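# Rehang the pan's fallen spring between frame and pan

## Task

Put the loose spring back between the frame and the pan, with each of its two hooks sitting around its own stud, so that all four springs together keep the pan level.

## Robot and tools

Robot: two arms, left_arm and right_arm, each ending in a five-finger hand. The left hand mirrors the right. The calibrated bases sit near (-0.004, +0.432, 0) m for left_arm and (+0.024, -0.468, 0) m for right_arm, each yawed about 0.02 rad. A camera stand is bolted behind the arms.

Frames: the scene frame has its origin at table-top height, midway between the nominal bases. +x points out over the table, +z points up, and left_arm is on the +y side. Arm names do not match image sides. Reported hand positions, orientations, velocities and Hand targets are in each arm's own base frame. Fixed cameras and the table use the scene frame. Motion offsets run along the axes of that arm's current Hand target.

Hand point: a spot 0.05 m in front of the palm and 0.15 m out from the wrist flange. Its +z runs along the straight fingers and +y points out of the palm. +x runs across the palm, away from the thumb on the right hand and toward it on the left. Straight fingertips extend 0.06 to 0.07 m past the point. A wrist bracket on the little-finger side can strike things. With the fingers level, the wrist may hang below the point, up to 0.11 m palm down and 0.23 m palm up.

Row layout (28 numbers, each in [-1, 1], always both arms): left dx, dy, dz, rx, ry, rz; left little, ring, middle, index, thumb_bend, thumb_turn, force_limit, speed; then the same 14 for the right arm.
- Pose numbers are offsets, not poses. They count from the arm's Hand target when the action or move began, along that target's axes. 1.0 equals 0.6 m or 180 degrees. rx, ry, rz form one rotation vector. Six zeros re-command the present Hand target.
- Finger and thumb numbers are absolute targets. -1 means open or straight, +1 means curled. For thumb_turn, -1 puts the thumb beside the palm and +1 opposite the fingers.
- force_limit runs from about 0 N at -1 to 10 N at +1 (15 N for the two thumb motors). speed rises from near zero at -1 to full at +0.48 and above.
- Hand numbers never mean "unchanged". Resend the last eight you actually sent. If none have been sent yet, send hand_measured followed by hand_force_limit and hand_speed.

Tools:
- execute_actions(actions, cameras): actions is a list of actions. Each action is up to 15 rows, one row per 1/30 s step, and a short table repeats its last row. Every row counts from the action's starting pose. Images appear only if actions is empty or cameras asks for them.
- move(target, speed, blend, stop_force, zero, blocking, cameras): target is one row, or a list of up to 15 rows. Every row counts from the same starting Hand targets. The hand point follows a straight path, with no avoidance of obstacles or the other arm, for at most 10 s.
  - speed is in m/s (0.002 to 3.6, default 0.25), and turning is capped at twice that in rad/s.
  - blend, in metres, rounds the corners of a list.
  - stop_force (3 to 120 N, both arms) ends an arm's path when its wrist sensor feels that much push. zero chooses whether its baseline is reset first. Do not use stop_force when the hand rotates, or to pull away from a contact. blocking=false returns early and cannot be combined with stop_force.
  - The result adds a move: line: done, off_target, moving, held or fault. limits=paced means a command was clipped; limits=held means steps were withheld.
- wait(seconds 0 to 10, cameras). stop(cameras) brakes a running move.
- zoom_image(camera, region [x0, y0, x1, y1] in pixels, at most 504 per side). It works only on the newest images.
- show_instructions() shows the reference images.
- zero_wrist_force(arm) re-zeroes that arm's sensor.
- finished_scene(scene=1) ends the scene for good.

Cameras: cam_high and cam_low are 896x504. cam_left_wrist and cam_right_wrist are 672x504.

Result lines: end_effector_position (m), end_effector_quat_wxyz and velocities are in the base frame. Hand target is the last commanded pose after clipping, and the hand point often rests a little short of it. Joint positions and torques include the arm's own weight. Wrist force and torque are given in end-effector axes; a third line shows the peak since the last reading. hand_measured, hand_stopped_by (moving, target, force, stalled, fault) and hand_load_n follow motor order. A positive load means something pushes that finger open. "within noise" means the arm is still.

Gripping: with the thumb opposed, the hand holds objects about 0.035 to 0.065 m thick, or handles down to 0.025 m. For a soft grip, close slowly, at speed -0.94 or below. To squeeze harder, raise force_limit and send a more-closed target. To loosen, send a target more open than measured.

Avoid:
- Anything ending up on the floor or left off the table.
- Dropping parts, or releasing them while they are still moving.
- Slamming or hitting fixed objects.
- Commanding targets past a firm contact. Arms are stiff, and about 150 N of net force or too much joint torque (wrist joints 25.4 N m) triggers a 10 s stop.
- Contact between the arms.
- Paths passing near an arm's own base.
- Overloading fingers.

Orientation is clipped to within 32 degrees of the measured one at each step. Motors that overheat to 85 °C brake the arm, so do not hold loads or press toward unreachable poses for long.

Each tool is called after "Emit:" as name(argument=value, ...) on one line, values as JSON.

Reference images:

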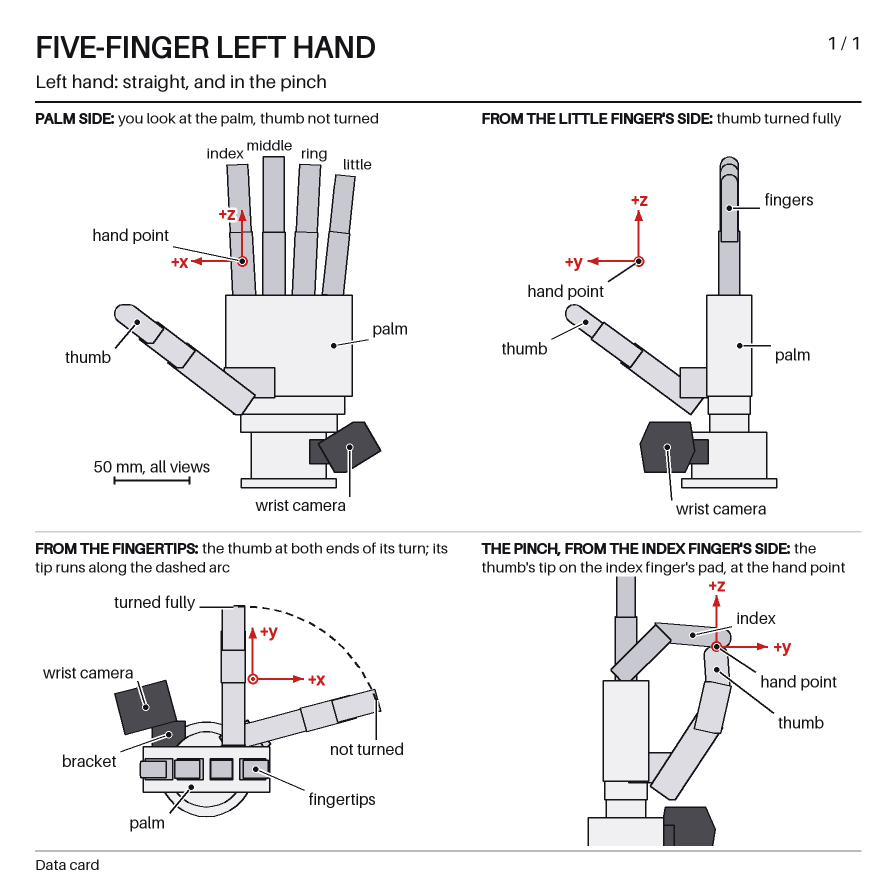

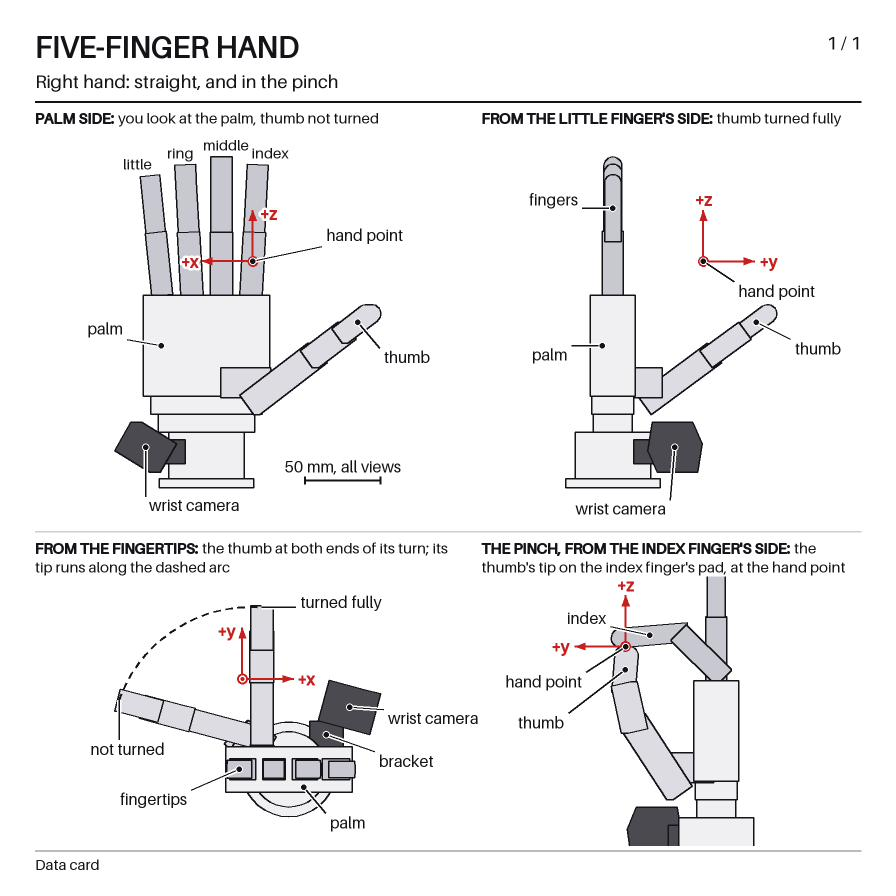

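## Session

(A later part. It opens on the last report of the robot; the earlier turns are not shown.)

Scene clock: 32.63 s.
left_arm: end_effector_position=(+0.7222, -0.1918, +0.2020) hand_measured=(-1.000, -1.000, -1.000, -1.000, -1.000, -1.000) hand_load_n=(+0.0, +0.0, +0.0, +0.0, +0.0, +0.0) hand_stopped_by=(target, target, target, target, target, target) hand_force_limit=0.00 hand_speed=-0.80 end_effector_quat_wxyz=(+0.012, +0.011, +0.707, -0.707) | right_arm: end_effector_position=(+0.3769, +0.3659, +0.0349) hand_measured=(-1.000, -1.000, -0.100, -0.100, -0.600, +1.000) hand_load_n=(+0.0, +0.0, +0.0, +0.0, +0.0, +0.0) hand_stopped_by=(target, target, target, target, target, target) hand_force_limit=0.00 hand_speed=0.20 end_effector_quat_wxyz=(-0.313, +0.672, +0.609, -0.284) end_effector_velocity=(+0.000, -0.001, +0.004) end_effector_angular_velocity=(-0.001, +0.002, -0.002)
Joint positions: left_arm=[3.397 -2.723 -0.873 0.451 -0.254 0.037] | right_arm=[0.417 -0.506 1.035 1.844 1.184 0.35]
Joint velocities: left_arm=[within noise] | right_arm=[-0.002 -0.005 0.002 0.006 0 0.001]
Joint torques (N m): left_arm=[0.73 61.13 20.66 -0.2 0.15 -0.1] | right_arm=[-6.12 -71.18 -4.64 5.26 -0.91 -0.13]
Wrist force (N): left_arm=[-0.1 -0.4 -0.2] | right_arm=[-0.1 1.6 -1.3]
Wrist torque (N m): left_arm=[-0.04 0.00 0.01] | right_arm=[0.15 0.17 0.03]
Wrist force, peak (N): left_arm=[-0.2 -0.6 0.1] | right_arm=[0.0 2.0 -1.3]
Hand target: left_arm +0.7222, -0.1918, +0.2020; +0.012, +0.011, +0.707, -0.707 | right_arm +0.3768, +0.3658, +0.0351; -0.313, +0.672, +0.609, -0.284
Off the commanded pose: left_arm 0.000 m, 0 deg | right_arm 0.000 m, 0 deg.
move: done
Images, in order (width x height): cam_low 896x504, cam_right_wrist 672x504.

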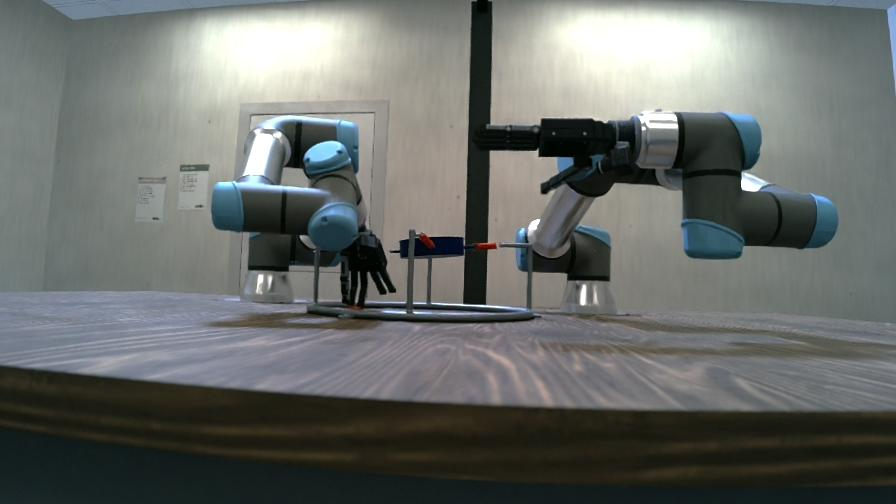

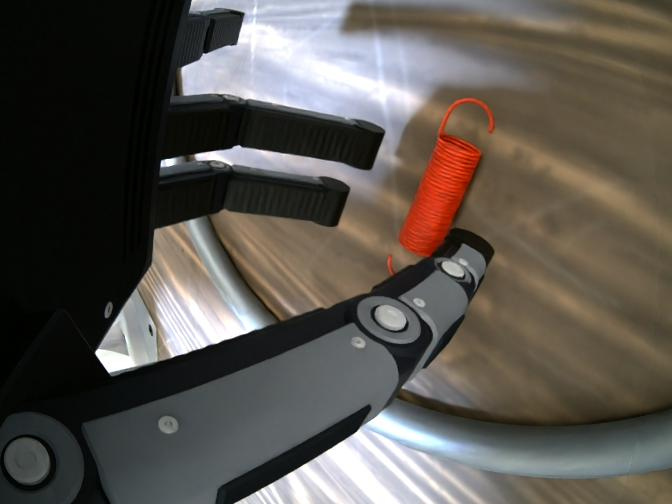

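Emit:
move(target=[0,0,0,0,0,0,-1,-1,-1,-1,-1,-1,0,-0.8,-0.0078,0.0007,-0.0008,0,0.034,0.0286,-1,-1,-0.1,-0.1,-0.7,1,0,0.2], speed=0.1, cameras=["cam_right_wrist"])

Scene clock: 35.50 s.
left_arm: end_effector_position=(+0.7222, -0.1918, +0.2020) hand_measured=(-1.000, -1.000, -1.000, -1.000, -1.000, -1.000) hand_load_n=(+0.0, +0.0, +0.0, +0.0, +0.0, -0.5) hand_stopped_by=(target, target, target, target, target, target) hand_force_limit=0.00 hand_speed=-0.80 end_effector_quat_wxyz=(+0.012, +0.011, +0.707, -0.707) | right_arm: end_effector_position=(+0.3770, +0.3611, +0.0352) hand_measured=(-1.000, -1.000, -0.100, -0.100, -0.700, +1.000) hand_load_n=(+0.0, -0.5, +0.0, +0.0, +0.0, +0.0) hand_stopped_by=(target, target, target, target, target, target) hand_force_limit=0.00 hand_speed=0.20 end_effector_quat_wxyz=(-0.332, +0.713, +0.560, -0.261)
Joint positions: left_arm=[3.397 -2.723 -0.873 0.451 -0.254 0.037] | right_arm=[0.378 -0.538 1.096 1.784 1.113 0.428]
Joint torques (N m): left_arm=[0.89 61.58 20.79 -0.15 0.16 -0.12] | right_arm=[4.68 -40.5 -30.86 5.56 2.84 -1.68]
Wrist force (N): left_arm=[-0.1 -0.4 0.3] | right_arm=[0.1 2.0 -1.2]
Wrist torque (N m): left_arm=[-0.06 0.02 0.01] | right_arm=[0.23 0.15 0.13]
Wrist force, peak (N): left_arm=[-0.5 -0.5 0.1] | right_arm=[0.0 2.0 -1.4]
Hand target: left_arm +0.7222, -0.1918, +0.2020; +0.012, +0.011, +0.707, -0.707 | right_arm +0.3770, +0.3611, +0.0351; -0.332, +0.713, +0.560, -0.261
Off the commanded pose: left_arm 0.000 m, 0 deg | right_arm 0.000 m, 0 deg.
move: done
Images, in order (width x height): cam_right_wrist 672x504.

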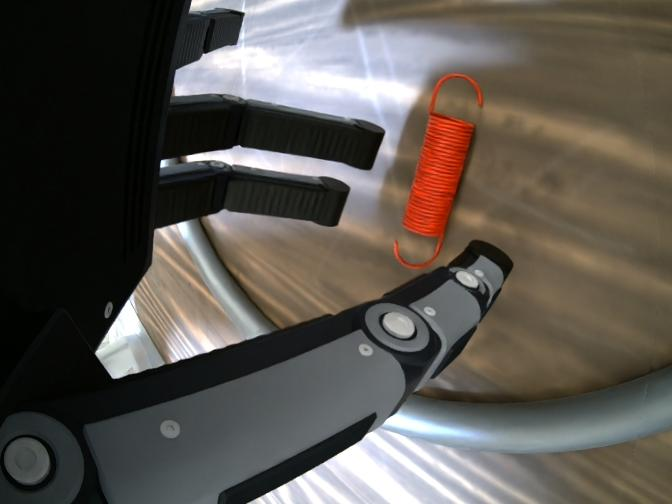

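Emit:
move(target=[0,0,0,0,0,0,-1,-1,-1,-1,-1,-1,0,-0.8,0,0.01,0.0085,0,0.0298,0.025,-1,-1,-0.1,-0.1,-0.7,1,0,0.2], speed=0.1, cameras=["cam_right_wrist"])

Emit:
zoom_image(camera="cam_right_wrist", region=[300, 60, 540, 300])

Scene clock: 36.83 s.
left_arm: end_effector_position=(+0.7222, -0.1918, +0.2020) hand_measured=(-1.000, -1.000, -1.000, -1.000, -1.000, -1.000) hand_load_n=(-0.5, +0.0, +0.0, +0.0, +0.0, +0.0) hand_stopped_by=(target, target, target, target, target, target) hand_force_limit=0.00 hand_speed=-0.80 end_effector_quat_wxyz=(+0.012, +0.011, +0.707, -0.707) | right_arm: end_effector_position=(+0.3769, +0.3610, +0.0272) hand_measured=(-1.000, -1.000, -0.100, -0.100, -0.700, +1.000) hand_load_n=(+0.0, +0.0, +0.0, +0.0, +0.0, +0.0) hand_stopped_by=(target, target, target, target, target, target) hand_force_limit=0.00 hand_speed=0.20 end_effector_quat_wxyz=(-0.347, +0.745, +0.516, -0.240) end_effector_velocity=(+0.000, +0.000, +0.001) end_effector_angular_velocity=(-0.002, +0.000, +0.007)
Joint positions: left_arm=[3.397 -2.723 -0.873 0.451 -0.254 0.037] | right_arm=[0.351 -0.552 1.141 1.716 1.048 0.506]
Joint velocities: left_arm=[within noise] | right_arm=[0.002 0 -0.002 0.005 0.005 -0.003]
Joint torques (N m): left_arm=[-0.39 60.99 20.94 0.03 0.28 -0.1] | right_arm=[4.73 -49.25 -27.11 5.35 2.77 -1.76]
Wrist force (N): left_arm=[0.1 -0.4 -0.2] | right_arm=[0.1 2.1 -1.4]
Wrist torque (N m): left_arm=[-0.04 -0.02 0.02] | right_arm=[0.25 0.15 0.15]
Wrist force, peak (N): left_arm=[-0.1 -0.6 0.2] | right_arm=[-0.1 2.2 -1.3]
Hand target: left_arm +0.7222, -0.1918, +0.2020; +0.012, +0.011, +0.707, -0.707 | right_arm +0.3769, +0.3611, +0.0272; -0.347, +0.745, +0.516, -0.241
Off the commanded pose: left_arm 0.000 m, 0 deg | right_arm 0.000 m, 0 deg.
move: done
Images, in order (width x height): cam_right_wrist 672x504.

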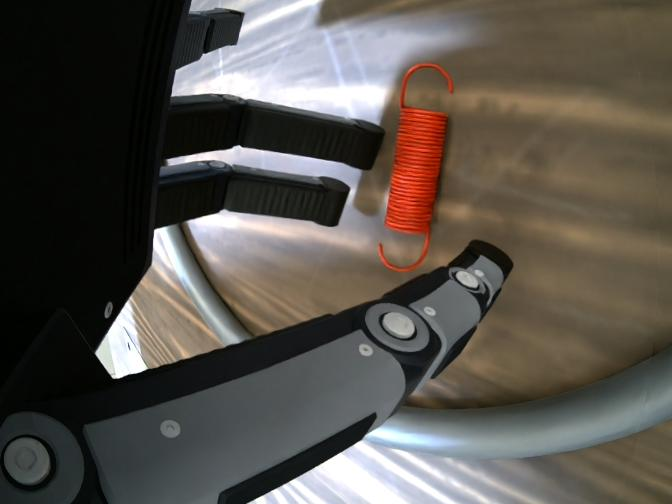

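Scaled by 2.100 from the camera's 672x504 image, which has a finer 960x720 frame.

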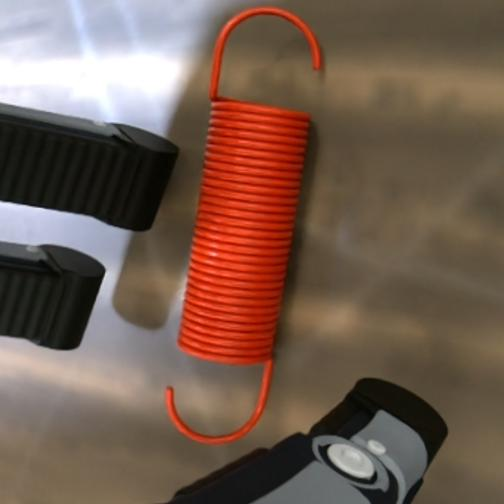

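Emit:
move(target=[0,0,0,0,0,0,-1,-1,-1,-1,-1,-1,0,-0.8,0,0.0153,0.0129,0,0,0,-1,-1,-0.1,-0.1,-0.7,1,0,0.2], speed=0.02, stop_force=3, cameras=["cam_right_wrist"])

Emit:
zoom_image(camera="cam_right_wrist", region=[300, 60, 540, 300])

Scene clock: 38.33 s.
left_arm: end_effector_position=(+0.7222, -0.1918, +0.2020) hand_measured=(-1.000, -1.000, -1.000, -1.000, -1.000, -1.000) hand_load_n=(+0.0, +0.0, +0.0, +0.5, +0.0, -0.5) hand_stopped_by=(target, target, target, target, target, target) hand_force_limit=0.00 hand_speed=-0.80 end_effector_quat_wxyz=(+0.012, +0.011, +0.707, -0.707) | right_arm: end_effector_position=(+0.3769, +0.3611, +0.0245) hand_measured=(-1.000, -1.000, -0.100, -0.100, -0.700, +1.000) hand_load_n=(+0.0, +0.0, -0.5, +0.0, +0.0, +0.0) hand_stopped_by=(target, target, target, target, target, target) hand_force_limit=0.00 hand_speed=0.20 end_effector_quat_wxyz=(-0.347, +0.745, +0.516, -0.241)
Joint positions: left_arm=[3.397 -2.723 -0.873 0.451 -0.254 0.037] | right_arm=[0.351 -0.548 1.141 1.712 1.048 0.506]
Joint torques (N m): left_arm=[0.56 61.65 20.54 0.19 0.22 -0.13] | right_arm=[-0.99 -66.45 -23.45 4.68 2.69 0.03]
Wrist force (N): left_arm=[-0.1 -0.3 0.2] | right_arm=[-0.5 -1.5 -3.1]
Wrist torque (N m): left_arm=[-0.05 0.03 0.00] | right_arm=[0.15 0.21 0.06]
Wrist force, peak (N): left_arm=[0.0 -0.6 0.1] | right_arm=[-0.3 -20.0 -14.0]
Hand target: left_arm +0.7222, -0.1918, +0.2020; +0.012, +0.011, +0.707, -0.707 | right_arm +0.3769, +0.3611, +0.0245; -0.347, +0.745, +0.516, -0.241 (not the last commanded pose)
Off the commanded pose: left_arm 0.000 m, 0 deg | right_arm 0.009 m, 0 deg.
move: contact (right_arm)
Images, in order (width x height): cam_right_wrist 672x504.

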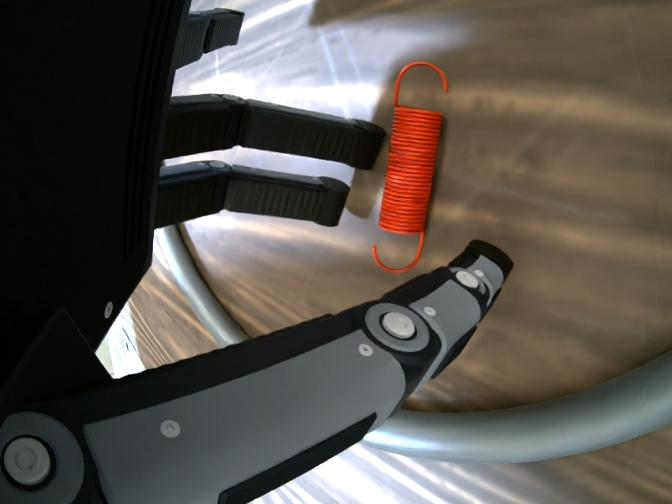

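Scaled by 2.100 from the camera's 672x504 image, which has a finer 960x720 frame.

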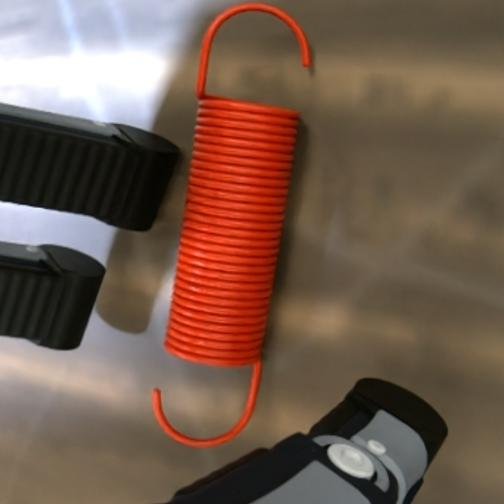

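Emit:
move(target=[0,0,0,0,0,0,-1,-1,-1,-1,-1,-1,0,-0.8,0,-0.0026,-0.0021,0,0,0,-1,-1,-0.1,0.1,-0.7,1,0,0.0], speed=0.02, cameras=["cam_right_wrist"])

Emit:
zoom_image(camera="cam_right_wrist", region=[300, 60, 540, 300])

Scene clock: 39.60 s.
left_arm: end_effector_position=(+0.7222, -0.1918, +0.2020) hand_measured=(-1.000, -1.000, -1.000, -1.000, -1.000, -1.000) hand_load_n=(+0.0, +0.0, +0.0, +0.0, +0.0, +0.0) hand_stopped_by=(target, target, target, target, target, target) hand_force_limit=0.00 hand_speed=-0.80 end_effector_quat_wxyz=(+0.012, +0.011, +0.707, -0.707) | right_arm: end_effector_position=(+0.3769, +0.3611, +0.0266) hand_measured=(-1.000, -1.000, -0.100, +0.100, -0.700, +1.000) hand_load_n=(+0.0, +0.0, +0.0, +0.0, +0.0, +0.0) hand_stopped_by=(target, target, target, target, target, target) hand_force_limit=0.00 hand_speed=0.00 end_effector_quat_wxyz=(-0.347, +0.745, +0.516, -0.240)
Joint positions: left_arm=[3.397 -2.723 -0.873 0.451 -0.254 0.037] | right_arm=[0.351 -0.551 1.141 1.715 1.048 0.506]
Joint torques (N m): left_arm=[0.23 61.48 20.65 -0.22 0.14 -0.19] | right_arm=[-0.96 -62.43 -14.31 4.44 1.41 0.63]
Wrist force (N): left_arm=[-0.2 -0.3 0.0] | right_arm=[-0.2 1.5 -1.6]
Wrist torque (N m): left_arm=[-0.05 0.04 0.00] | right_arm=[0.17 0.20 0.12]
Wrist force, peak (N): left_arm=[0.1 -0.6 0.2] | right_arm=[-0.8 -1.4 -3.0]
Hand target: left_arm +0.7222, -0.1918, +0.2020; +0.012, +0.011, +0.707, -0.707 | right_arm +0.3769, +0.3611, +0.0265; -0.347, +0.745, +0.516, -0.241
Off the commanded pose: left_arm 0.000 m, 0 deg | right_arm 0.000 m, 0 deg.
move: done
Images, in order (width x height): cam_right_wrist 672x504.

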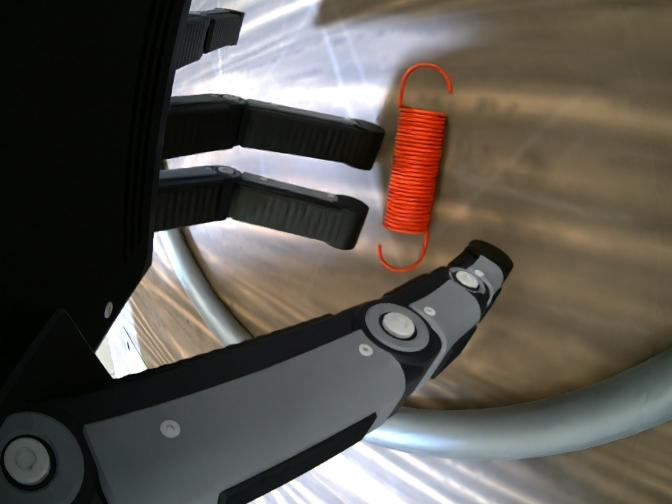

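Scaled by 2.100 from the camera's 672x504 image, which has a finer 960x720 frame.

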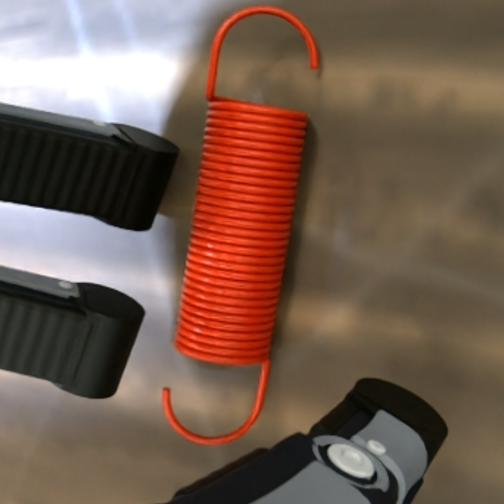

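Emit:
move(target=[0,0,0,0,0,0,-1,-1,-1,-1,-1,-1,0,-0.8,0,0.0107,-0.01277,0,0,0,-1,-1,-0.1,0.16,-0.7,1,0,0.0], speed=0.02, cameras=["cam_right_wrist"])

Emit:
zoom_image(camera="cam_right_wrist", region=[300, 60, 540, 300])

Scene clock: 40.80 s.
left_arm: end_effector_position=(+0.7222, -0.1918, +0.2020) hand_measured=(-1.000, -1.000, -1.000, -1.000, -1.000, -1.000) hand_load_n=(+0.0, +0.0, +0.0, +0.0, +0.0, +0.0) hand_stopped_by=(target, target, target, target, target, target) hand_force_limit=0.00 hand_speed=-0.80 end_effector_quat_wxyz=(+0.012, +0.011, +0.707, -0.707) | right_arm: end_effector_position=(+0.3864, +0.3575, +0.0265) hand_measured=(-1.000, -1.000, -0.100, +0.160, -0.700, +1.000) hand_load_n=(+0.0, +0.5, +0.0, +0.0, +0.0, +0.0) hand_stopped_by=(target, target, target, target, target, target) hand_force_limit=0.00 hand_speed=0.00 end_effector_quat_wxyz=(-0.347, +0.745, +0.516, -0.241)
Joint positions: left_arm=[3.397 -2.723 -0.873 0.451 -0.254 0.037] | right_arm=[0.34 -0.537 1.113 1.734 1.055 0.497]
Joint torques (N m): left_arm=[0.63 60.54 21.42 0.07 0.42 -0.2] | right_arm=[1.77 -61.79 -6.17 0.63 0.82 0.56]
Wrist force (N): left_arm=[-0.1 -0.2 0.0] | right_arm=[-0.2 1.5 -1.6]
Wrist torque (N m): left_arm=[-0.03 0.02 0.00] | right_arm=[0.19 0.20 0.14]
Wrist force, peak (N): left_arm=[-0.2 -0.7 -0.2] | right_arm=[-0.2 1.8 -1.5]
Hand target: left_arm +0.7222, -0.1918, +0.2020; +0.012, +0.011, +0.707, -0.707 | right_arm +0.3863, +0.3576, +0.0266; -0.347, +0.745, +0.516, -0.241
Off the commanded pose: left_arm 0.000 m, 0 deg | right_arm 0.000 m, 0 deg.
move: done
Images, in order (width x height): cam_right_wrist 672x504.

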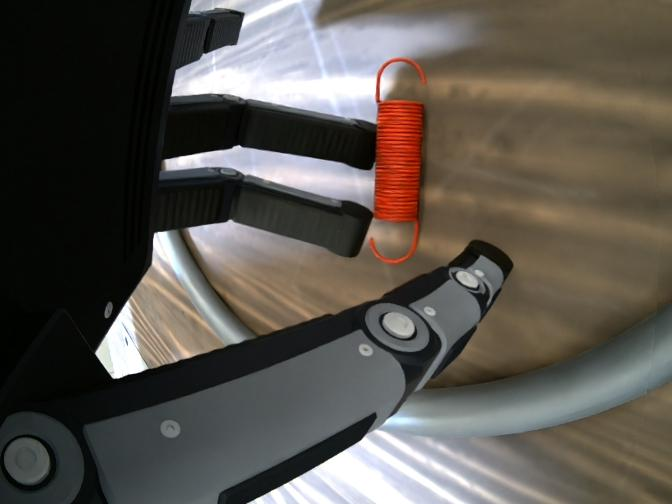

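Scaled by 2.100 from the camera's 672x504 image, which has a finer 960x720 frame.

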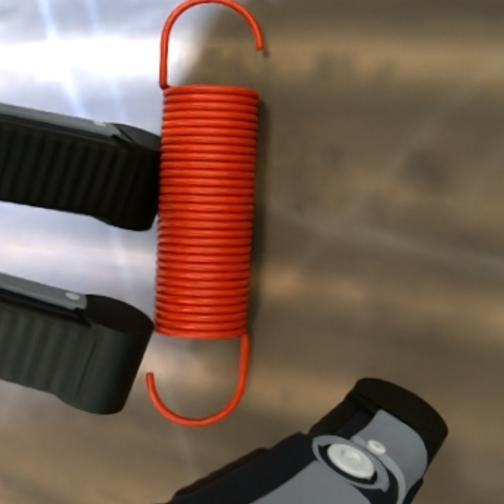

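Emit:
move(target=[[0,0,0,0,0,0,-1,-1,-1,-1,-1,-1,0,-0.8,0.01,-0.002,0.0024,0,0,0,-1,-1,-0.1,0.16,-0.7,1,0,0.0],[0,0,0,0,0,0,-1,-1,-1,-1,-1,-1,0,-0.8,0.01,0.0107,-0.01277,0,0,0,-1,-1,-0.1,0.16,-0.7,1,0,0.0]], speed=0.02, cameras=["cam_right_wrist"])

Emit:
zoom_image(camera="cam_right_wrist", region=[300, 60, 540, 300])

Scene clock: 42.57 s.
left_arm: end_effector_position=(+0.7222, -0.1918, +0.2020) hand_measured=(-1.000, -1.000, -1.000, -1.000, -1.000, -1.000) hand_load_n=(+0.0, +0.0, +0.0, +0.0, -0.5, +0.0) hand_stopped_by=(target, target, target, target, target, target) hand_force_limit=0.00 hand_speed=-0.80 end_effector_quat_wxyz=(+0.012, +0.011, +0.707, -0.707) | right_arm: end_effector_position=(+0.3979, +0.3596, +0.0266) hand_measured=(-1.000, -1.000, -0.100, +0.160, -0.700, +1.000) hand_load_n=(+0.0, +0.0, +0.0, +0.0, +0.0, +0.0) hand_stopped_by=(target, target, target, target, target, target) hand_force_limit=0.00 hand_speed=0.00 end_effector_quat_wxyz=(-0.347, +0.745, +0.516, -0.241)
Joint positions: left_arm=[3.397 -2.723 -0.873 0.451 -0.254 0.037] | right_arm=[0.337 -0.512 1.061 1.762 1.057 0.494]
Joint torques (N m): left_arm=[0.01 61.36 20.72 -0.05 0.34 -0.21] | right_arm=[2.3 -63.7 -4.07 0.62 0.91 0.43]
Wrist force (N): left_arm=[0.0 -0.5 0.1] | right_arm=[0.0 1.3 -1.6]
Wrist torque (N m): left_arm=[-0.08 0.01 0.01] | right_arm=[0.15 0.16 0.14]
Wrist force, peak (N): left_arm=[-0.2 -0.7 0.0] | right_arm=[-0.4 1.6 -1.8]
Hand target: left_arm +0.7222, -0.1918, +0.2020; +0.012, +0.011, +0.707, -0.707 | right_arm +0.3977, +0.3597, +0.0266; -0.347, +0.745, +0.516, -0.241
Off the commanded pose: left_arm 0.000 m, 0 deg | right_arm 0.000 m, 0 deg.
move: done
Images, in order (width x height): cam_right_wrist 672x504.

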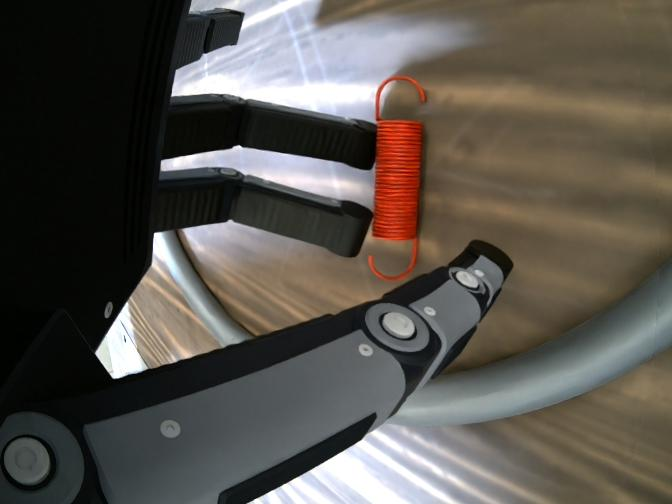

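Scaled by 2.100 from the camera's 672x504 image, which has a finer 960x720 frame.

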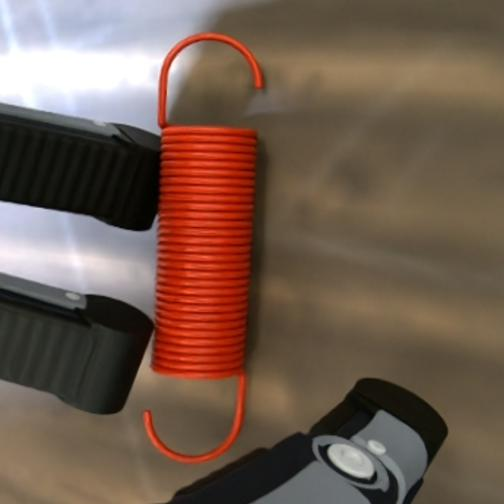

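Emit:
move(target=[[0,0,0,0,0,0,-1,-1,-1,-1,-1,-1,0,-0.8,0,-0.0128,-0.0107,0,0,0,-1,-1,-0.1,0.16,-0.7,1,0,0.0],[0,0,0,0,0,0,-1,-1,-1,-1,-1,-1,0,-0.8,0.0067,-0.0331,0.0135,0,0,0,-1,-1,0.3,0.15,-0.65,1,0,0.0]], speed=0.05, cameras=["cam_right_wrist","cam_low"])

Emit:
zoom_image(camera="cam_right_wrist", region=[300, 60, 540, 300])

Emit:
zoom_image(camera="cam_low", region=[290, 200, 490, 330])

Scene clock: 51.33 s.
left_arm: end_effector_position=(+0.7222, -0.1918, +0.2020) hand_measured=(-1.000, -1.000, -1.000, -1.000, -1.000, -1.000) hand_load_n=(-0.5, +0.0, +0.0, +0.0, +0.0, -0.5) hand_stopped_by=(target, target, target, target, target, target) hand_force_limit=0.00 hand_speed=-0.80 end_effector_quat_wxyz=(+0.012, +0.011, +0.707, -0.707) | right_arm: end_effector_position=(+0.3814, +0.3701, +0.0366) hand_measured=(-1.000, -1.000, +0.300, +0.150, -0.650, +1.000) hand_load_n=(+0.0, +0.0, +0.0, +0.0, +0.0, +0.0) hand_stopped_by=(target, target, target, target, target, target) hand_force_limit=0.00 hand_speed=0.00 end_effector_quat_wxyz=(-0.347, +0.745, +0.516, -0.241)
Joint positions: left_arm=[3.397 -2.723 -0.873 0.451 -0.254 0.037] | right_arm=[0.362 -0.545 1.098 1.748 1.041 0.516]
Joint torques (N m): left_arm=[-0.02 60.92 20.85 0.12 0.31 -0.18] | right_arm=[-8.41 -39.95 -29.33 5.22 2.65 -1.53]
Wrist force (N): left_arm=[0.0 -0.2 0.1] | right_arm=[-0.2 1.7 -1.5]
Wrist torque (N m): left_arm=[-0.03 0.00 0.01] | right_arm=[0.21 0.20 0.07]
Wrist force, peak (N): left_arm=[-0.3 -0.5 -0.2] | right_arm=[-0.4 1.9 -2.0]
Hand target: left_arm +0.7222, -0.1918, +0.2020; +0.012, +0.011, +0.707, -0.707 | right_arm +0.3814, +0.3701, +0.0366; -0.347, +0.745, +0.516, -0.241
Off the commanded pose: left_arm 0.000 m, 0 deg | right_arm 0.000 m, 0 deg.
move: done
Images, in order (width x height): cam_low 896x504, cam_right_wrist 672x504.

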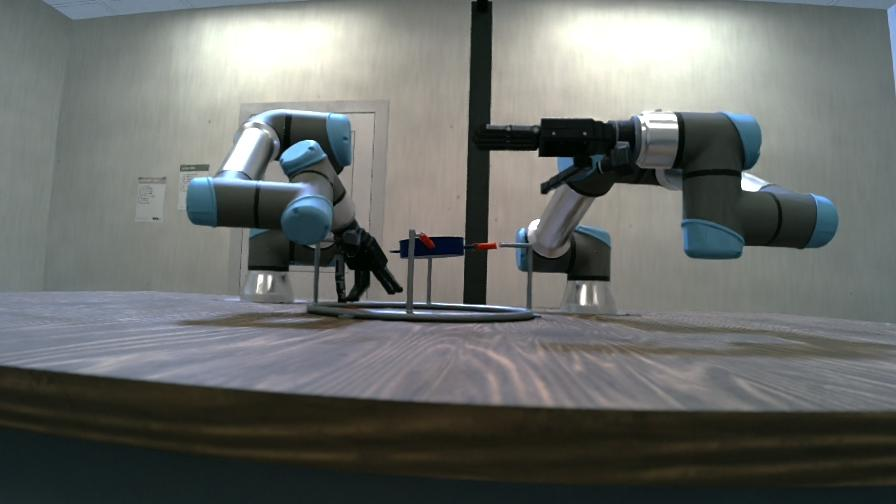

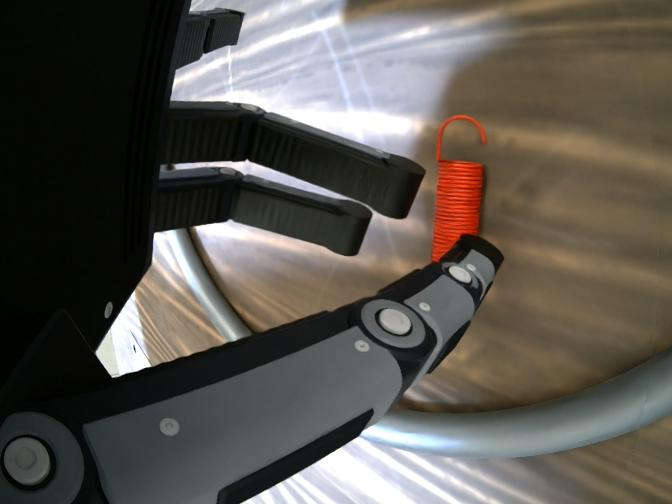

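Scaled by 2.100 from the camera's 672x504 image, which has a finer 960x720 frame.

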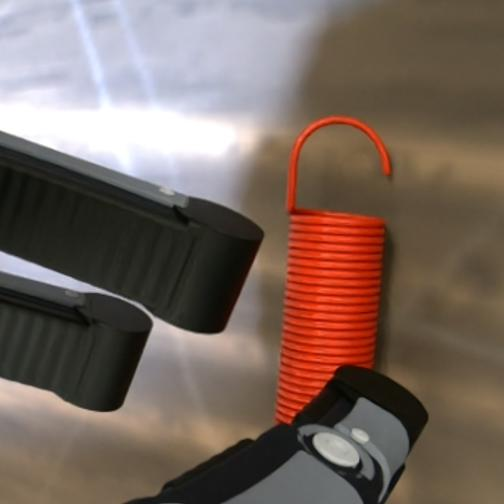

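Scaled by 2.520.

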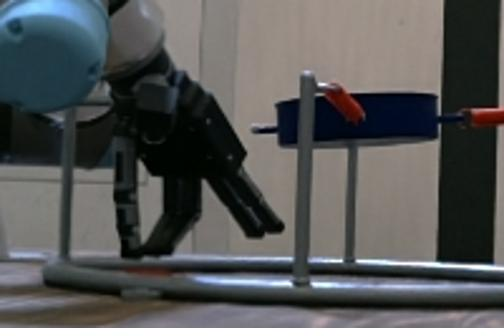

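Emit:
move(target=[[0,0,0,0,0,0,-1,-1,-1,-1,-1,-1,0,-0.8,0,-0.0097,0.0115,0,0,0,-1,-1,0.3,0.15,-0.8,1,0,0.0],[0,0,0,0,0,0,-1,-1,-1,-1,-1,-1,0,-0.8,0,0.0017,0.021,0,0,0,-1,-1,0.3,0.15,-0.8,1,0,0.0]], speed=0.05, cameras=["cam_right_wrist","cam_low"])

Emit:
zoom_image(camera="cam_right_wrist", region=[300, 60, 540, 300])

Scene clock: 54.20 s.
left_arm: end_effector_position=(+0.7222, -0.1918, +0.2020) hand_measured=(-1.000, -1.000, -1.000, -1.000, -1.000, -1.000) hand_load_n=(+0.0, +0.0, +0.0, +0.5, +0.0, -0.5) hand_stopped_by=(target, target, target, target, target, target) hand_force_limit=0.00 hand_speed=-0.80 end_effector_quat_wxyz=(+0.012, +0.011, +0.707, -0.707) | right_arm: end_effector_position=(+0.3730, +0.3733, +0.0275) hand_measured=(-1.000, -1.000, +0.300, +0.150, -0.800, +1.000) hand_load_n=(+0.0, +0.0, +0.0, +0.0, +0.0, +0.0) hand_stopped_by=(target, target, target, target, target, target) hand_force_limit=0.00 hand_speed=0.00 end_effector_quat_wxyz=(-0.347, +0.745, +0.516, -0.240) end_effector_velocity=(-0.001, +0.000, +0.004) end_effector_angular_velocity=(-0.001, +0.003, +0.002)
Joint positions: left_arm=[3.397 -2.723 -0.873 0.451 -0.254 0.037] | right_arm=[0.372 -0.544 1.122 1.718 1.034 0.524]
Joint velocities: left_arm=[within noise] | right_arm=[0 -0.004 0 0.008 0.001 -0.002]
Joint torques (N m): left_arm=[0.07 61.22 21.49 0.07 0.44 -0.33] | right_arm=[-8.13 -71.89 -9.95 5.53 2.36 -0.86]
Wrist force (N): left_arm=[0.2 -0.4 -0.1] | right_arm=[0.0 1.4 -1.4]
Wrist torque (N m): left_arm=[-0.05 -0.03 0.02] | right_arm=[0.16 0.17 0.05]
Wrist force, peak (N): left_arm=[-0.1 -0.6 -0.1] | right_arm=[-0.3 1.9 -1.7]
Hand target: left_arm +0.7222, -0.1918, +0.2020; +0.012, +0.011, +0.707, -0.707 | right_arm +0.3730, +0.3733, +0.0277; -0.347, +0.745, +0.516, -0.241
Off the commanded pose: left_arm 0.000 m, 0 deg | right_arm 0.000 m, 0 deg.
move: done
Images, in order (width x height): cam_low 896x504, cam_right_wrist 672x504.

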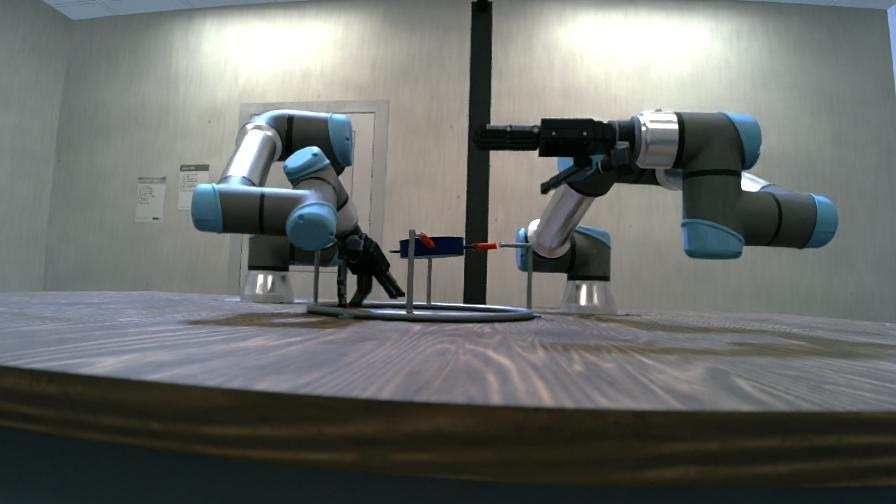

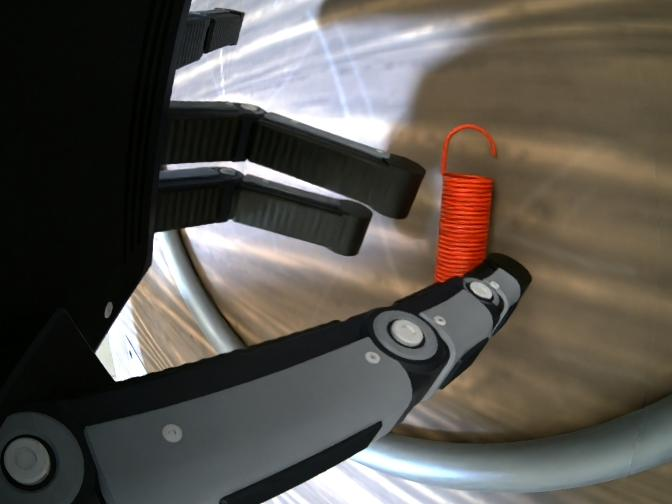

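Scaled by 2.100 from the camera's 672x504 image, which has a finer 960x720 frame.

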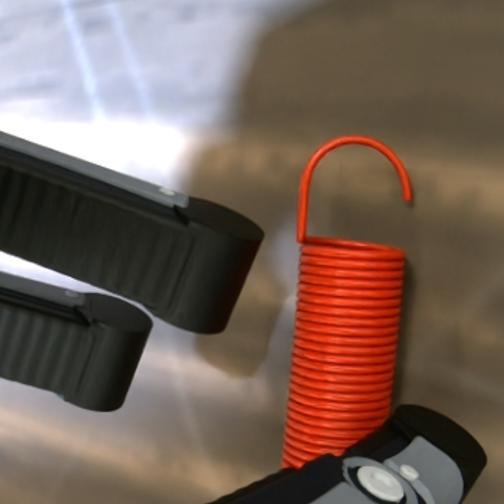

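Emit:
move(target=[0,0,0,0,0,0,-1,-1,-1,-1,-1,-1,0,-0.8,-0.0133,0,0,0,0,0,-1,-1,0.3,0.15,-0.8,1,0,0.0], speed=0.03)

Emit:
move(target=[0,0,0,0,0,0,-1,-1,-1,-1,-1,-1,0,-0.8,0,0.00766,0.00643,0,0,0,-1,-1,0.3,0.15,-0.8,1,0,0.0], speed=0.005, stop_force=3, cameras=["cam_right_wrist"])

Emit:
zoom_image(camera="cam_right_wrist", region=[300, 60, 540, 300])

Scene clock: 55.83 s.
left_arm: end_effector_position=(+0.7222, -0.1918, +0.2020) hand_measured=(-1.000, -1.000, -1.000, -1.000, -1.000, -1.000) hand_load_n=(+0.0, +0.0, +0.0, +0.0, +0.0, -0.5) hand_stopped_by=(target, target, target, target, target, target) hand_force_limit=0.00 hand_speed=-0.80 end_effector_quat_wxyz=(+0.012, +0.011, +0.707, -0.707) | right_arm: end_effector_position=(+0.3701, +0.3657, +0.0277) hand_measured=(-1.000, -1.000, +0.300, +0.150, -0.800, +1.000) hand_load_n=(+0.0, -0.5, +0.0, +0.0, +0.0, +0.0) hand_stopped_by=(target, target, target, target, target, target) hand_force_limit=0.00 hand_speed=0.00 end_effector_quat_wxyz=(-0.347, +0.745, +0.516, -0.240) end_effector_velocity=(+0.001, +0.001, +0.000) end_effector_angular_velocity=(-0.001, -0.003, +0.000)
Joint positions: left_arm=[3.397 -2.723 -0.873 0.451 -0.254 0.037] | right_arm=[0.362 -0.559 1.154 1.705 1.041 0.515]
Joint velocities: left_arm=[within noise] | right_arm=[0.002 0.001 -0.005 0 0 0.003]
Joint torques (N m): left_arm=[0 61.58 20.59 0.08 0.46 -0.24] | right_arm=[2.25 -41.9 -28.03 3.84 0.64 0.6]
Wrist force (N): left_arm=[0.1 -0.2 -0.1] | right_arm=[-0.2 1.5 -1.7]
Wrist torque (N m): left_arm=[-0.02 -0.01 0.01] | right_arm=[0.19 0.21 0.14]
Wrist force, peak (N): left_arm=[0.0 -0.6 0.1] | right_arm=[-0.4 1.8 -1.5]
Hand target: left_arm +0.7222, -0.1918, +0.2020; +0.012, +0.011, +0.707, -0.707 | right_arm +0.3702, +0.3658, +0.0277; -0.347, +0.745, +0.516, -0.241
Off the commanded pose: left_arm 0.000 m, 0 deg | right_arm 0.000 m, 0 deg.
move: done

Scene clock: 57.63 s.
left_arm: end_effector_position=(+0.7222, -0.1918, +0.2020) hand_measured=(-1.000, -1.000, -1.000, -1.000, -1.000, -1.000) hand_load_n=(-0.5, +0.0, +0.0, +0.0, +0.0, +0.0) hand_stopped_by=(target, target, target, target, target, target) hand_force_limit=0.00 hand_speed=-0.80 end_effector_quat_wxyz=(+0.012, +0.011, +0.707, -0.707) | right_arm: end_effector_position=(+0.3702, +0.3658, +0.0216) hand_measured=(-1.000, -1.000, +0.300, +0.150, -0.800, +1.000) hand_load_n=(+0.0, +0.0, +0.0, +0.0, +0.0, +0.0) hand_stopped_by=(target, target, target, target, target, target) hand_force_limit=0.00 hand_speed=0.00 end_effector_quat_wxyz=(-0.347, +0.745, +0.516, -0.240)
Joint positions: left_arm=[3.397 -2.723 -0.873 0.451 -0.254 0.037] | right_arm=[0.362 -0.55 1.154 1.697 1.041 0.516]
Joint torques (N m): left_arm=[0.16 61.22 20.94 0.1 0.34 -0.22] | right_arm=[4.75 -53.51 -12.66 3.64 -3.35 0.85]
Wrist force (N): left_arm=[-0.2 -0.6 0.1] | right_arm=[-0.2 1.5 -1.5]
Wrist torque (N m): left_arm=[-0.10 0.03 0.02] | right_arm=[0.17 0.20 0.13]
Wrist force, peak (N): left_arm=[-0.2 -0.6 0.1] | right_arm=[-0.2 1.8 -1.7]
Hand target: left_arm +0.7222, -0.1918, +0.2020; +0.012, +0.011, +0.707, -0.707 | right_arm +0.3702, +0.3658, +0.0217; -0.347, +0.745, +0.516, -0.241
Off the commanded pose: left_arm 0.000 m, 0 deg | right_arm 0.000 m, 0 deg.
move: done
Images, in order (width x height): cam_right_wrist 672x504.

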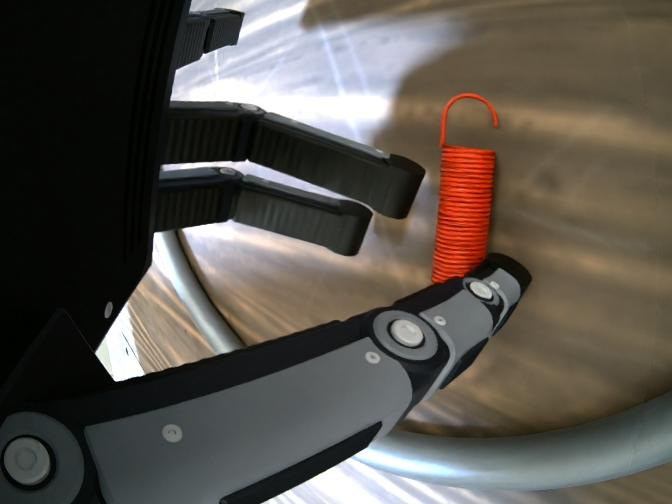

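Scaled by 2.100 from the camera's 672x504 image, which has a finer 960x720 frame.

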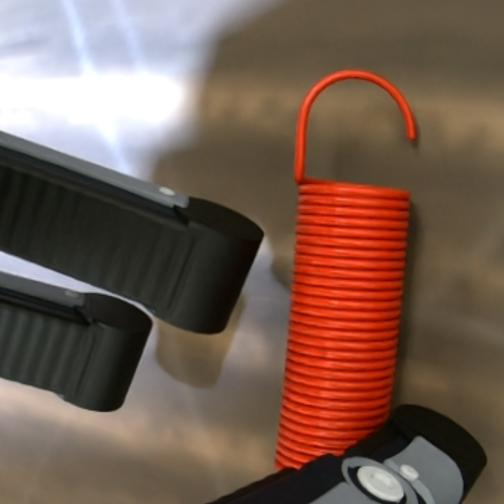

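Emit:
move(target=[[0,0,0,0,0,0,-1,-1,-1,-1,-1,-1,0,-0.8,-0.0117,0,0,0,0,0,-1,-1,0.3,0.15,-0.8,1,0,0.0],[0,0,0,0,0,0,-1,-1,-1,-1,-1,-1,0,-0.8,-0.0117,0.0051,0.0043,0,0,0,-1,-1,0.3,0.15,-0.8,1,0,0.0]], speed=0.005, stop_force=3, cameras=["cam_right_wrist"])

Emit:
zoom_image(camera="cam_right_wrist", region=[300, 60, 540, 300])

Scene clock: 61.17 s.
left_arm: end_effector_position=(+0.7222, -0.1918, +0.2020) hand_measured=(-1.000, -1.000, -1.000, -1.000, -1.000, -1.000) hand_load_n=(+0.0, -0.5, +0.0, +0.0, +0.0, -0.5) hand_stopped_by=(target, target, target, target, target, target) hand_force_limit=0.00 hand_speed=-0.80 end_effector_quat_wxyz=(+0.012, +0.011, +0.707, -0.707) | right_arm: end_effector_position=(+0.3677, +0.3592, +0.0176) hand_measured=(-1.000, -1.000, +0.300, +0.150, -0.800, +1.000) hand_load_n=(+0.0, +0.0, +0.5, +0.0, +0.0, +0.0) hand_stopped_by=(target, target, target, target, target, target) hand_force_limit=0.00 hand_speed=0.00 end_effector_quat_wxyz=(-0.347, +0.745, +0.516, -0.241)
Joint positions: left_arm=[3.397 -2.723 -0.873 0.451 -0.254 0.037] | right_arm=[0.353 -0.557 1.181 1.68 1.047 0.508]
Joint torques (N m): left_arm=[-0.26 61.24 20.56 0.06 0.36 -0.17] | right_arm=[2.4 -53.41 -28.59 3.54 -2.33 0.82]
Wrist force (N): left_arm=[0.2 -0.3 0.0] | right_arm=[-0.2 1.7 -1.7]
Wrist torque (N m): left_arm=[-0.04 -0.03 0.03] | right_arm=[0.22 0.20 0.14]
Wrist force, peak (N): left_arm=[-0.5 -0.3 0.1] | right_arm=[0.0 1.7 -1.9]
Hand target: left_arm +0.7222, -0.1918, +0.2020; +0.012, +0.011, +0.707, -0.707 | right_arm +0.3677, +0.3592, +0.0177; -0.347, +0.745, +0.516, -0.241
Off the commanded pose: left_arm 0.000 m, 0 deg | right_arm 0.000 m, 0 deg.
move: done
Images, in order (width x height): cam_right_wrist 672x504.

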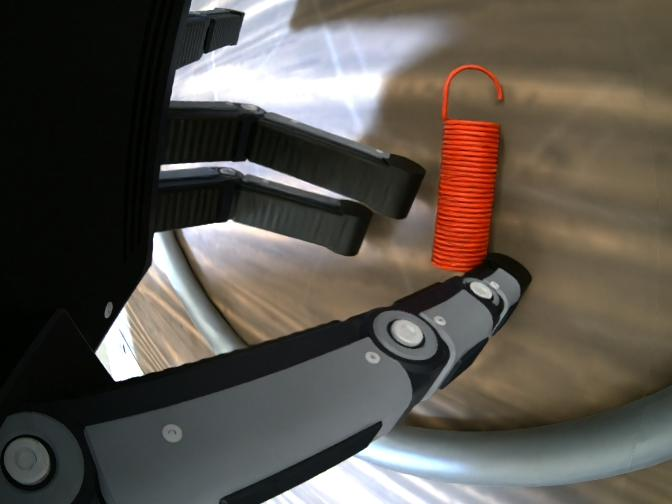

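Scaled by 2.100 from the camera's 672x504 image, which has a finer 960x720 frame.

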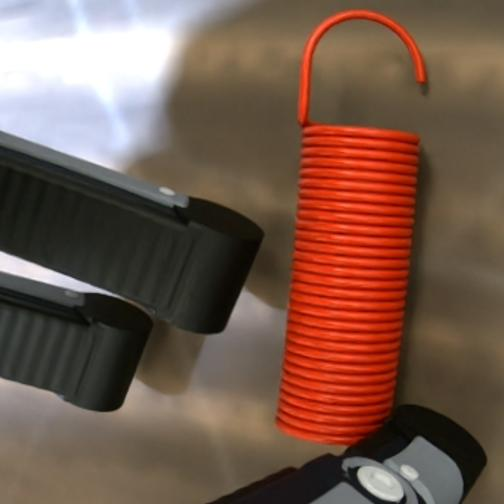

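Emit:
move(target=[[0,0,0,0,0,0,-1,-1,-1,-1,-1,-1,0,-0.8,0,-0.0064,0.0077,0,0,0,-1,-1,0.3,0.15,-0.65,1,0,0.0],[0,0,0,0,0,0,-1,-1,-1,-1,-1,-1,0,-0.8,0,0.0038,0.0163,0,0,0,-1,-1,0.3,0.15,-0.65,1,0,0.0]], speed=0.006, stop_force=3, cameras=["cam_right_wrist"])

Emit:
zoom_image(camera="cam_right_wrist", region=[300, 60, 540, 300])

Scene clock: 64.90 s.
left_arm: end_effector_position=(+0.7222, -0.1918, +0.2020) hand_measured=(-1.000, -1.000, -1.000, -1.000, -1.000, -1.000) hand_load_n=(+0.0, +0.0, +0.0, +0.0, +0.0, +0.0) hand_stopped_by=(target, target, target, target, target, target) hand_force_limit=0.00 hand_speed=-0.80 end_effector_quat_wxyz=(+0.012, +0.011, +0.707, -0.707) | right_arm: end_effector_position=(+0.3620, +0.3614, +0.0150) hand_measured=(-1.000, -1.000, +0.300, +0.150, -0.650, +1.000) hand_load_n=(+0.0, -0.5, +0.0, +0.0, +0.0, +0.5) hand_stopped_by=(target, target, target, target, target, target) hand_force_limit=0.00 hand_speed=0.00 end_effector_quat_wxyz=(-0.347, +0.745, +0.516, -0.241)
Joint positions: left_arm=[3.397 -2.723 -0.873 0.451 -0.254 0.037] | right_arm=[0.36 -0.56 1.196 1.665 1.042 0.514]
Joint torques (N m): left_arm=[-0.16 60.78 21.93 0.24 0.49 -0.2] | right_arm=[-1.34 -66.06 -3.32 4.96 -2 0.86]
Wrist force (N): left_arm=[-0.1 -0.5 0.1] | right_arm=[-0.6 -0.3 -3.0]
Wrist torque (N m): left_arm=[-0.07 0.02 0.01] | right_arm=[0.07 0.24 0.00]
Wrist force, peak (N): left_arm=[-0.1 -0.6 0.2] | right_arm=[-0.8 -4.3 -6.7]
Hand target: left_arm +0.7222, -0.1918, +0.2020; +0.012, +0.011, +0.707, -0.707 | right_arm +0.3620, +0.3613, +0.0149; -0.347, +0.745, +0.516, -0.241 (not the last commanded pose)
Off the commanded pose: left_arm 0.000 m, 0 deg | right_arm 0.005 m, 0 deg.
move: contact (right_arm); path passed 1 of 2 targets
Images, in order (width x height): cam_right_wrist 672x504.

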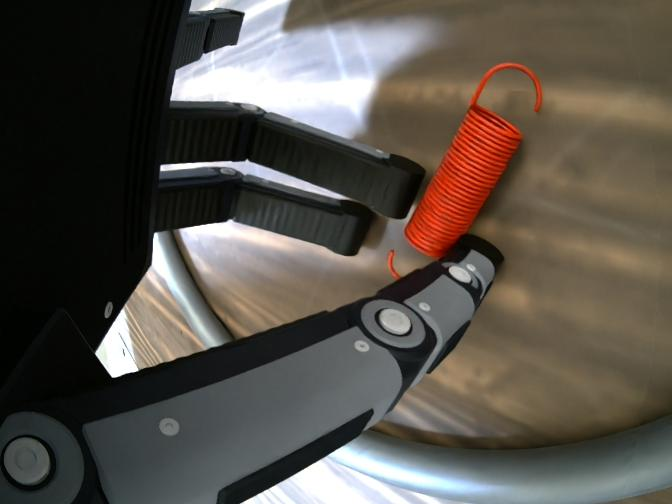

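Scaled by 2.100 from the camera's 672x504 image, which has a finer 960x720 frame.

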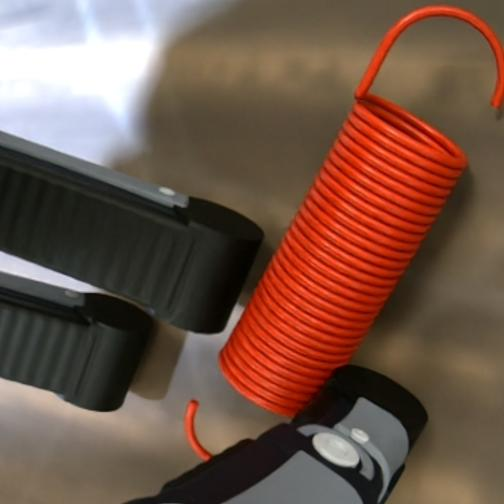

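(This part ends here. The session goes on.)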